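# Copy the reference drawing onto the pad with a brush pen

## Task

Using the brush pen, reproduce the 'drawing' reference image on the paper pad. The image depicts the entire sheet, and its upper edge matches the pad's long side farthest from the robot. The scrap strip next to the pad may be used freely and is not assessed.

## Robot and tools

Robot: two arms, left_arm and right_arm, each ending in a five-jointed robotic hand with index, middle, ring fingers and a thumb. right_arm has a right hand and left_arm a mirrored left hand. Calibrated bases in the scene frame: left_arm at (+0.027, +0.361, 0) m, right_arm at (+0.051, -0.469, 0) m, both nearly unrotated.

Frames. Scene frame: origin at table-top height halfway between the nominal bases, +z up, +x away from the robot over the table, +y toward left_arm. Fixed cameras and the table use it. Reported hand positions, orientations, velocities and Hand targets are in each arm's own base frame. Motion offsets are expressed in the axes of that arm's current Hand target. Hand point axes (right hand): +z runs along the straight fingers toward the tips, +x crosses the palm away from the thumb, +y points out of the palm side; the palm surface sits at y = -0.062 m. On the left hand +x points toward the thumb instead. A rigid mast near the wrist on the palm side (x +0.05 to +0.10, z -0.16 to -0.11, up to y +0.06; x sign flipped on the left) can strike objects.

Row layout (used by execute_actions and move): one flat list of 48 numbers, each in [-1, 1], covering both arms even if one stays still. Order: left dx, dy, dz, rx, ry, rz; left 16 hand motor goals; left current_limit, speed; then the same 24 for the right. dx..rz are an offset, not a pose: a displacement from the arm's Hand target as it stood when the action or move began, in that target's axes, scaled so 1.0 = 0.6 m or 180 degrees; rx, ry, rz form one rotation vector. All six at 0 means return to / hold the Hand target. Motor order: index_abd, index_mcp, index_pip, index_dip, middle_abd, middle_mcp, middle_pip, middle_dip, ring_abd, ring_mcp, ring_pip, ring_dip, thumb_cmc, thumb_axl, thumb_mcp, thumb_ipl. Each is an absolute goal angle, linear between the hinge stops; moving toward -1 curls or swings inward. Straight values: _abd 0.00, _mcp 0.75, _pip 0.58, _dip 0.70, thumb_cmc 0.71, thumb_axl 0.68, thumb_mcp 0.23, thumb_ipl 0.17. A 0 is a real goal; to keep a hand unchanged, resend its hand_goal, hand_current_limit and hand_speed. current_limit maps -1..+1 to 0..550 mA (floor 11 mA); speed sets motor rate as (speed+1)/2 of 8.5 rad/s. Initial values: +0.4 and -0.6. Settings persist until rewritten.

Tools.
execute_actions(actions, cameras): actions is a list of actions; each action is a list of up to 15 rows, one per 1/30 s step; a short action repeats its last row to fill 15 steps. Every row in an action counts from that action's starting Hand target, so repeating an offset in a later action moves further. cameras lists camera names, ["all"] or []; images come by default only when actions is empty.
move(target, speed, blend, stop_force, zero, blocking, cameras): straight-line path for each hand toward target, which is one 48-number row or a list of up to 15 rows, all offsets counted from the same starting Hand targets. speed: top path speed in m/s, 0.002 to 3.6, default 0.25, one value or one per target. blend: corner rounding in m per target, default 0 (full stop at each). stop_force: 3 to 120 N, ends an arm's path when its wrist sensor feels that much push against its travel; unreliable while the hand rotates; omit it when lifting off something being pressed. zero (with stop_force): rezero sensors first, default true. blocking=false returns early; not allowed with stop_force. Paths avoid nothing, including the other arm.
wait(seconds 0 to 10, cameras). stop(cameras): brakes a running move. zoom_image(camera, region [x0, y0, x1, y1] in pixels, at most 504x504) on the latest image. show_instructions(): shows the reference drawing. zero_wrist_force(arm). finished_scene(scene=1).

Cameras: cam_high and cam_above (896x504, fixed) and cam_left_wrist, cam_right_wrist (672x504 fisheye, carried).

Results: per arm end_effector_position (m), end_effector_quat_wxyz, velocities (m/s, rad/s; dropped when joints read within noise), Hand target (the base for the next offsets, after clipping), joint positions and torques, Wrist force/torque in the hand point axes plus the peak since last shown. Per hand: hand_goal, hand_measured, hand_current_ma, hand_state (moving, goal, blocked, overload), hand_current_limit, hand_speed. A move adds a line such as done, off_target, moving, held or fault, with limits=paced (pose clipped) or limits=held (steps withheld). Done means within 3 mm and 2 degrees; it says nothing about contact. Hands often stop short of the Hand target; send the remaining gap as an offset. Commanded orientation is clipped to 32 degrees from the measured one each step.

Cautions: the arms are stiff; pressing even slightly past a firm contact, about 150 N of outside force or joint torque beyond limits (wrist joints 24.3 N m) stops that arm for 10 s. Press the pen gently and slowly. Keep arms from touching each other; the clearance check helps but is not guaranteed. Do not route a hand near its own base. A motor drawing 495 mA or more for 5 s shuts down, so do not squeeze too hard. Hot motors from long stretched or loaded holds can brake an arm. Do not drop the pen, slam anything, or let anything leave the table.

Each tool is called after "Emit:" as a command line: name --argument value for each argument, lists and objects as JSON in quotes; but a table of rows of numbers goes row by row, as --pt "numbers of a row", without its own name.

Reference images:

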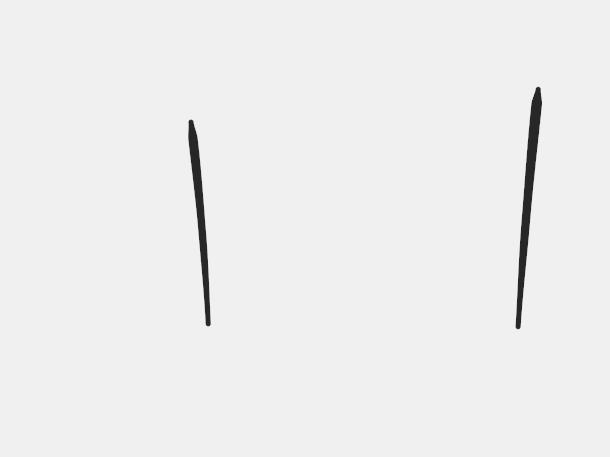

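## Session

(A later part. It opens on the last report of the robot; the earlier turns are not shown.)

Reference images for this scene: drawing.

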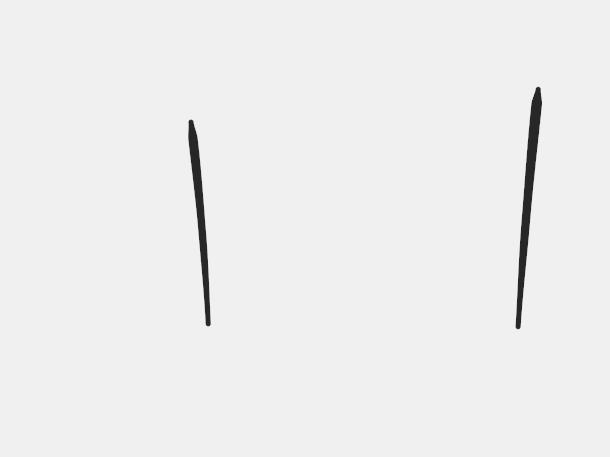

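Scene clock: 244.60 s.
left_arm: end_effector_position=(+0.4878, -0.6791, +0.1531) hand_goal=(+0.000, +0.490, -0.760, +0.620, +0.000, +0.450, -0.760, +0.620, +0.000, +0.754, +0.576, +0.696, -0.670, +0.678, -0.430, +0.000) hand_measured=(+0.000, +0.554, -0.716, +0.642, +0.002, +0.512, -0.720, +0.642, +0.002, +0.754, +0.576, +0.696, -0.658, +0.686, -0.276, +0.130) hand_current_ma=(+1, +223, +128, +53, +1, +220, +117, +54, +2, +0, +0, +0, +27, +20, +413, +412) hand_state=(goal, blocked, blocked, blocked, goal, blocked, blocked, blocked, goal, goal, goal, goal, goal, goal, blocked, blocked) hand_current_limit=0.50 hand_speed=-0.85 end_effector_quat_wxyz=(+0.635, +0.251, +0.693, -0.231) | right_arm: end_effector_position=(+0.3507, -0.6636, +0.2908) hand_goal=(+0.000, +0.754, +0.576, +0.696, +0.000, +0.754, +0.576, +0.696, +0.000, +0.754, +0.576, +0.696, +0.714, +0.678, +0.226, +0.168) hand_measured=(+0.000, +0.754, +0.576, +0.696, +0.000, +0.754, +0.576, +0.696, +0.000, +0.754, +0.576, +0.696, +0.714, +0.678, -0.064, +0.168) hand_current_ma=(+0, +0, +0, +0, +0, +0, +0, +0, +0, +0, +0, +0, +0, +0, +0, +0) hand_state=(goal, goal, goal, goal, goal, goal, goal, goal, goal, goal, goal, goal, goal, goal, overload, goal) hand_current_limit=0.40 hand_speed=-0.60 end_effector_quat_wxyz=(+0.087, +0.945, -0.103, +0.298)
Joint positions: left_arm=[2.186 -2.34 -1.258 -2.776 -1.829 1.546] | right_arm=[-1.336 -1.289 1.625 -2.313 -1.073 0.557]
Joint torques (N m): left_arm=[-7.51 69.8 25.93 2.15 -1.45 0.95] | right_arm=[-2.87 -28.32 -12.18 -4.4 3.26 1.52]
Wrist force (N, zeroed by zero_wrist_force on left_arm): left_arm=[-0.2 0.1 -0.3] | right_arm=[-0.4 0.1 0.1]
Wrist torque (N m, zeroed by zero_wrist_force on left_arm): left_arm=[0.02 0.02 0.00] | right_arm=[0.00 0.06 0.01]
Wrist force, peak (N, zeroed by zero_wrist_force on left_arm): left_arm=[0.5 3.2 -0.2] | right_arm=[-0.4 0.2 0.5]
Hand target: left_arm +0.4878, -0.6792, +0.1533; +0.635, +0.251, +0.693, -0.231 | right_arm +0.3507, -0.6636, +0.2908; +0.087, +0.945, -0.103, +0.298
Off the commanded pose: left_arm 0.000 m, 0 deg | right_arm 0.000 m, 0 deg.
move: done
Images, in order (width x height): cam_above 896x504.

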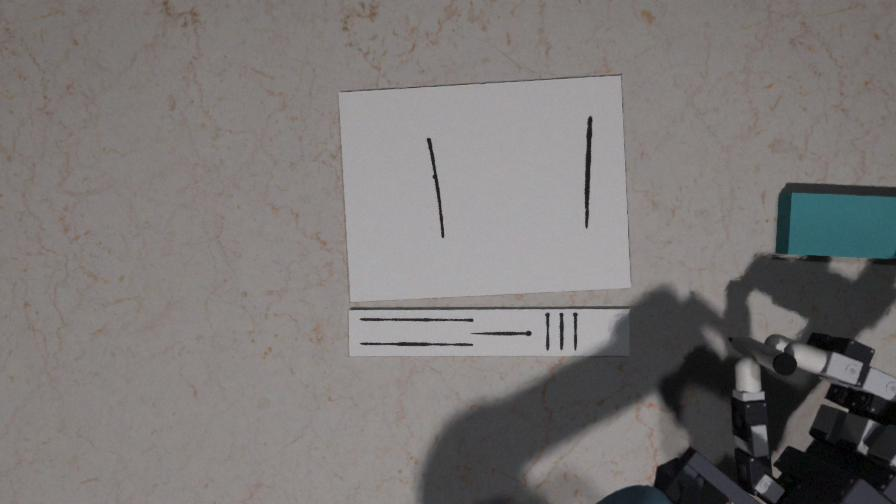

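Emit:
move --target '[0.0631,0.6203,-0.0494,0,0,0,0,0.49,-0.76,0.62,0,0.45,-0.76,0.62,0,0.754,0.576,0.696,-0.671,0.678,-0.43,0.0,0.5,-0.85,0,0,0,0,0,0,0,0.754,0.576,0.696,0,0.754,0.576,0.696,0,0.754,0.576,0.696,0.714,0.678,0.226,0.168,0.4,-0.6]' --speed 0.25

Emit:
move --pt "0.0062 -0.0032 -0.0033 0 0 0 0 0.49 -0.76 0.62 0 0.45 -0.76 0.62 0 0.754 0.576 0.696 -0.671 0.678 -0.43 0.0 0.5 -0.85 0 0 0 0 0 0 0 0.754 0.576 0.696 0 0.754 0.576 0.696 0 0.754 0.576 0.696 0.714 0.678 0.226 0.168 0.4 -0.6" --pt "0.0127 -0.0076 -0.0078 0 0 0 0 0.49 -0.76 0.62 0 0.45 -0.76 0.62 0 0.754 0.576 0.696 -0.671 0.678 -0.43 0.0 0.5 -0.85 0 0 0 0 0 0 0 0.754 0.576 0.696 0 0.754 0.576 0.696 0 0.754 0.576 0.696 0.714 0.678 0.226 0.168 0.4 -0.6" --pt "0.0187 -0.0122 -0.0132 0 0 0 0 0.49 -0.76 0.62 0 0.45 -0.76 0.62 0 0.754 0.576 0.696 -0.671 0.678 -0.43 0.0 0.5 -0.85 0 0 0 0 0 0 0 0.754 0.576 0.696 0 0.754 0.576 0.696 0 0.754 0.576 0.696 0.714 0.678 0.226 0.168 0.4 -0.6" --pt "0.0196 -0.0183 -0.0189 0 0 0 0 0.49 -0.76 0.62 0 0.45 -0.76 0.62 0 0.754 0.576 0.696 -0.671 0.678 -0.43 0.0 0.5 -0.85 0 0 0 0 0 0 0 0.754 0.576 0.696 0 0.754 0.576 0.696 0 0.754 0.576 0.696 0.714 0.678 0.226 0.168 0.4 -0.6" --pt "0.0219 -0.0543 -0.0497 0 0 0 0 0.49 -0.76 0.62 0 0.45 -0.76 0.62 0 0.754 0.576 0.696 -0.671 0.678 -0.43 0.0 0.5 -0.85 0 0 0 0 0 0 0 0.754 0.576 0.696 0 0.754 0.576 0.696 0 0.754 0.576 0.696 0.714 0.678 0.226 0.168 0.4 -0.6" --pt "0.0226 -0.0892 -0.0806 0 0 0 0 0.49 -0.76 0.62 0 0.45 -0.76 0.62 0 0.754 0.576 0.696 -0.671 0.678 -0.43 0.0 0.5 -0.85 0 0 0 0 0 0 0 0.754 0.576 0.696 0 0.754 0.576 0.696 0 0.754 0.576 0.696 0.714 0.678 0.226 0.168 0.4 -0.6" --pt "0.0188 -0.1076 -0.0966 0 0 0 0 0.49 -0.76 0.62 0 0.45 -0.76 0.62 0 0.754 0.576 0.696 -0.671 0.678 -0.43 0.0 0.5 -0.85 0 0 0 0 0 0 0 0.754 0.576 0.696 0 0.754 0.576 0.696 0 0.754 0.576 0.696 0.714 0.678 0.226 0.168 0.4 -0.6" --pt "0.0083 -0.1147 -0.1047 0 0 0 0 0.49 -0.76 0.62 0 0.45 -0.76 0.62 0 0.754 0.576 0.696 -0.671 0.678 -0.43 0.0 0.5 -0.85 0 0 0 0 0 0 0 0.754 0.576 0.696 0 0.754 0.576 0.696 0 0.754 0.576 0.696 0.714 0.678 0.226 0.168 0.4 -0.6" --speed '[0.03,0.03,0.03,0.03,0.03,0.03,0.03,0.05]' --blend '[0.002,0.002,0.003,0.003,0.003,0.003,0.002,0]'

Emit:
move --target '[-0.0721,-0.5055,0.1548,0,0,0,0,0.49,-0.76,0.62,0,0.45,-0.76,0.62,0,0.754,0.576,0.696,-0.671,0.678,-0.43,0.0,0.5,-0.85,0,0,0,0,0,0,0,0.754,0.576,0.696,0,0.754,0.576,0.696,0,0.754,0.576,0.696,0.714,0.678,0.226,0.168,0.4,-0.6]' --cameras '["cam_above"]'

Emit:
zoom_image --camera "cam_above" --region '[405, 135, 465, 190]'

Emit:
zoom_image --camera "cam_above" --region '[405, 185, 465, 240]'

Scene clock: 250.67 s.
left_arm: end_effector_position=(+0.7015, -0.3728, +0.1174) hand_goal=(+0.000, +0.490, -0.760, +0.620, +0.000, +0.450, -0.760, +0.620, +0.000, +0.754, +0.576, +0.696, -0.670, +0.678, -0.430, +0.000) hand_measured=(+0.000, +0.554, -0.716, +0.642, +0.002, +0.512, -0.720, +0.642, +0.002, +0.754, +0.576, +0.696, -0.658, +0.686, -0.276, +0.130) hand_current_ma=(+1, +223, +128, +53, +1, +220, +117, +54, +2, +0, +0, +0, +27, +20, +413, +412) hand_state=(goal, blocked, blocked, blocked, goal, blocked, blocked, blocked, goal, goal, goal, goal, goal, goal, blocked, blocked) hand_current_limit=0.50 hand_speed=-0.85 end_effector_quat_wxyz=(+0.635, +0.251, +0.693, -0.231) | right_arm: end_effector_position=(+0.3507, -0.6636, +0.2908) hand_goal=(+0.000, +0.754, +0.576, +0.696, +0.000, +0.754, +0.576, +0.696, +0.000, +0.754, +0.576, +0.696, +0.714, +0.678, +0.226, +0.168) hand_measured=(+0.000, +0.754, +0.576, +0.696, +0.000, +0.754, +0.576, +0.696, +0.000, +0.754, +0.576, +0.696, +0.714, +0.678, -0.064, +0.168) hand_current_ma=(+0, +0, +0, +0, +0, +0, +0, +0, +0, +0, +0, +0, +0, +0, +0, +0) hand_state=(goal, goal, goal, goal, goal, goal, goal, goal, goal, goal, goal, goal, goal, goal, overload, goal) hand_current_limit=0.40 hand_speed=-0.60 end_effector_quat_wxyz=(+0.087, +0.945, -0.103, +0.298)
Joint positions: left_arm=[2.83 -2.19 -1.641 -2.547 -1.187 1.604] | right_arm=[-1.336 -1.289 1.625 -2.313 -1.073 0.557]
Joint torques (N m): left_arm=[8.51 61.09 13.21 -0.31 1.62 -1.28] | right_arm=[-1.96 -28.58 -12.04 -4.41 3.53 1.82]
Wrist force (N, zeroed by zero_wrist_force on left_arm): left_arm=[0.1 0.3 -0.4] | right_arm=[-0.4 0.0 0.2]
Wrist torque (N m, zeroed by zero_wrist_force on left_arm): left_arm=[0.07 -0.02 -0.17] | right_arm=[-0.04 0.03 0.01]
Wrist force, peak (N, zeroed by zero_wrist_force on left_arm): left_arm=[0.5 2.8 -0.6] | right_arm=[-0.5 0.3 0.5]
Hand target: left_arm +0.7015, -0.3728, +0.1175; +0.635, +0.251, +0.693, -0.231 | right_arm +0.3507, -0.6636, +0.2908; +0.087, +0.945, -0.103, +0.298
Off the commanded pose: left_arm 0.000 m, 0 deg | right_arm 0.000 m, 0 deg.
move: done

Scene clock: 254.20 s.
left_arm: end_effector_position=(+0.6088, -0.3851, +0.1181) hand_goal=(+0.000, +0.490, -0.760, +0.620, +0.000, +0.450, -0.760, +0.620, +0.000, +0.754, +0.576, +0.696, -0.670, +0.678, -0.430, +0.000) hand_measured=(+0.000, +0.554, -0.716, +0.642, +0.002, +0.512, -0.720, +0.642, +0.002, +0.754, +0.576, +0.696, -0.658, +0.686, -0.276, +0.130) hand_current_ma=(+1, +223, +128, +53, +1, +220, +117, +54, +2, +0, +0, +0, +27, +20, +412, +412) hand_state=(goal, blocked, blocked, blocked, goal, blocked, blocked, blocked, goal, goal, goal, goal, goal, goal, blocked, blocked) hand_current_limit=0.50 hand_speed=-0.85 end_effector_quat_wxyz=(+0.635, +0.251, +0.693, -0.231) | right_arm: end_effector_position=(+0.3507, -0.6636, +0.2908) hand_goal=(+0.000, +0.754, +0.576, +0.696, +0.000, +0.754, +0.576, +0.696, +0.000, +0.754, +0.576, +0.696, +0.714, +0.678, +0.226, +0.168) hand_measured=(+0.000, +0.754, +0.576, +0.696, +0.000, +0.754, +0.576, +0.696, +0.000, +0.754, +0.576, +0.696, +0.714, +0.678, -0.064, +0.168) hand_current_ma=(+0, +0, +0, +0, +0, +0, +0, +0, +0, +0, +0, +0, +0, +0, +0, +0) hand_state=(goal, goal, goal, goal, goal, goal, goal, goal, goal, goal, goal, goal, goal, goal, overload, goal) hand_current_limit=0.40 hand_speed=-0.60 end_effector_quat_wxyz=(+0.087, +0.945, -0.103, +0.298)
Joint positions: left_arm=[2.743 -2.062 -1.864 -2.449 -1.273 1.596] | right_arm=[-1.336 -1.289 1.625 -2.313 -1.073 0.557]
Joint torques (N m): left_arm=[7.39 26.22 28.99 3.57 1.8 -1] | right_arm=[-1.53 -28.96 -11.97 -4.5 3.39 1.82]
Wrist force (N, zeroed by zero_wrist_force on left_arm): left_arm=[0.1 0.4 -0.2] | right_arm=[-0.2 0.1 0.3]
Wrist torque (N m, zeroed by zero_wrist_force on left_arm): left_arm=[0.07 0.01 -0.01] | right_arm=[-0.02 0.03 0.02]
Wrist force, peak (N, zeroed by zero_wrist_force on left_arm): left_arm=[0.0 0.6 -0.4] | right_arm=[-0.5 0.0 0.5]
Hand target: left_arm +0.6090, -0.3851, +0.1181; +0.635, +0.251, +0.693, -0.231 | right_arm +0.3507, -0.6636, +0.2908; +0.087, +0.945, -0.103, +0.298
Off the commanded pose: left_arm 0.000 m, 0 deg | right_arm 0.000 m, 0 deg.
move: done; blend cut to 0.0025 m at target 3, 0.0025 m at target 4

Scene clock: 256.00 s.
left_arm: end_effector_position=(+0.4882, -0.6793, +0.1535) hand_goal=(+0.000, +0.490, -0.760, +0.620, +0.000, +0.450, -0.760, +0.620, +0.000, +0.754, +0.576, +0.696, -0.670, +0.678, -0.430, +0.000) hand_measured=(+0.000, +0.554, -0.716, +0.642, +0.002, +0.512, -0.720, +0.642, +0.002, +0.754, +0.576, +0.696, -0.658, +0.686, -0.276, +0.130) hand_current_ma=(+1, +223, +128, +53, +1, +220, +117, +54, +2, +0, +0, +0, +27, +20, +412, +413) hand_state=(goal, blocked, blocked, blocked, goal, blocked, blocked, blocked, goal, goal, goal, goal, goal, goal, blocked, blocked) hand_current_limit=0.50 hand_speed=-0.85 end_effector_quat_wxyz=(+0.635, +0.251, +0.693, -0.231) | right_arm: end_effector_position=(+0.3507, -0.6636, +0.2908) hand_goal=(+0.000, +0.754, +0.576, +0.696, +0.000, +0.754, +0.576, +0.696, +0.000, +0.754, +0.576, +0.696, +0.714, +0.678, +0.226, +0.168) hand_measured=(+0.000, +0.754, +0.576, +0.696, +0.000, +0.754, +0.576, +0.696, +0.000, +0.754, +0.576, +0.696, +0.714, +0.678, -0.064, +0.168) hand_current_ma=(+0, +0, +0, +0, +0, +0, +0, +0, +0, +0, +0, +0, +0, +0, +0, +0) hand_state=(goal, goal, goal, goal, goal, goal, goal, goal, goal, goal, goal, goal, goal, goal, overload, goal) hand_current_limit=0.40 hand_speed=-0.60 end_effector_quat_wxyz=(+0.087, +0.945, -0.103, +0.298)
Joint positions: left_arm=[2.186 -2.34 -1.256 -2.778 -1.828 1.546] | right_arm=[-1.336 -1.289 1.625 -2.313 -1.073 0.557]
Joint torques (N m): left_arm=[-7.25 59.38 35.22 1.61 -0.54 0.98] | right_arm=[-1.47 -28.7 -12.84 -4.3 3.43 1.58]
Wrist force (N, zeroed by zero_wrist_force on left_arm): left_arm=[-0.2 0.3 -0.3] | right_arm=[-0.2 0.1 0.2]
Wrist torque (N m, zeroed by zero_wrist_force on left_arm): left_arm=[0.05 0.03 -0.01] | right_arm=[-0.02 0.02 0.03]
Wrist force, peak (N, zeroed by zero_wrist_force on left_arm): left_arm=[0.5 2.9 -0.7] | right_arm=[-0.6 -0.1 0.3]
Hand target: left_arm +0.4882, -0.6794, +0.1537; +0.635, +0.251, +0.693, -0.231 | right_arm +0.3507, -0.6636, +0.2908; +0.087, +0.945, -0.103, +0.298
Off the commanded pose: left_arm 0.000 m, 0 deg | right_arm 0.000 m, 0 deg.
move: done
Images, in order (width x height): cam_above 896x504.

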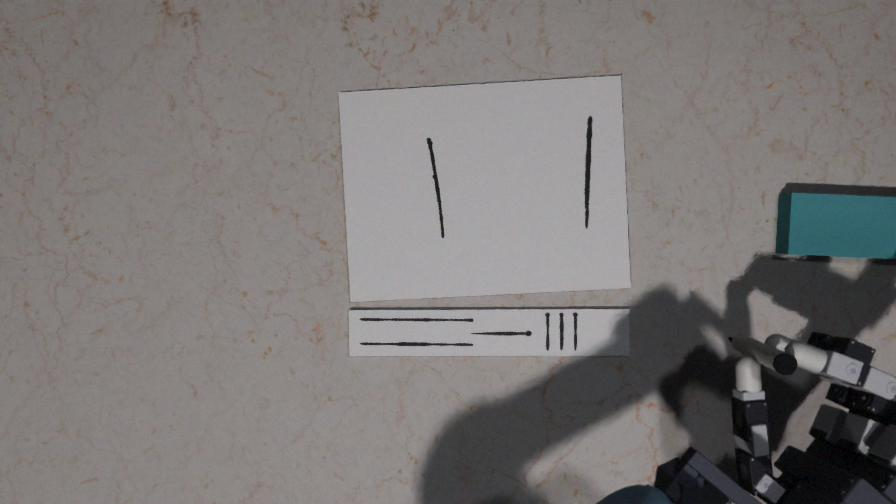

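Scaled by 8.400 from the camera's 896x504 image, which has a finer 1280x720 frame.

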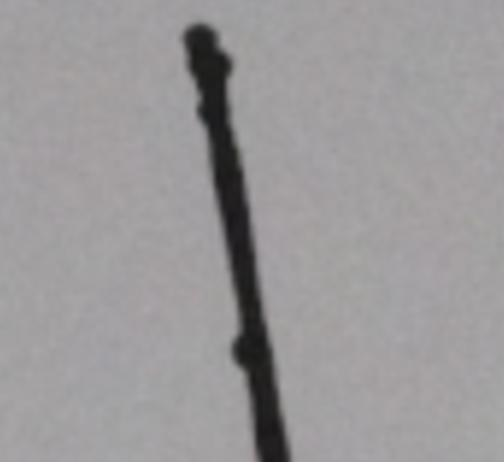

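Scaled by 8.400 from the camera's 896x504 image, which has a finer 1280x720 frame.

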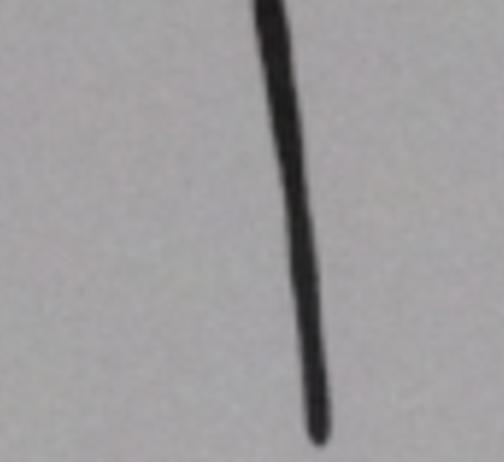

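Emit:
finished_scene

The scene is finished.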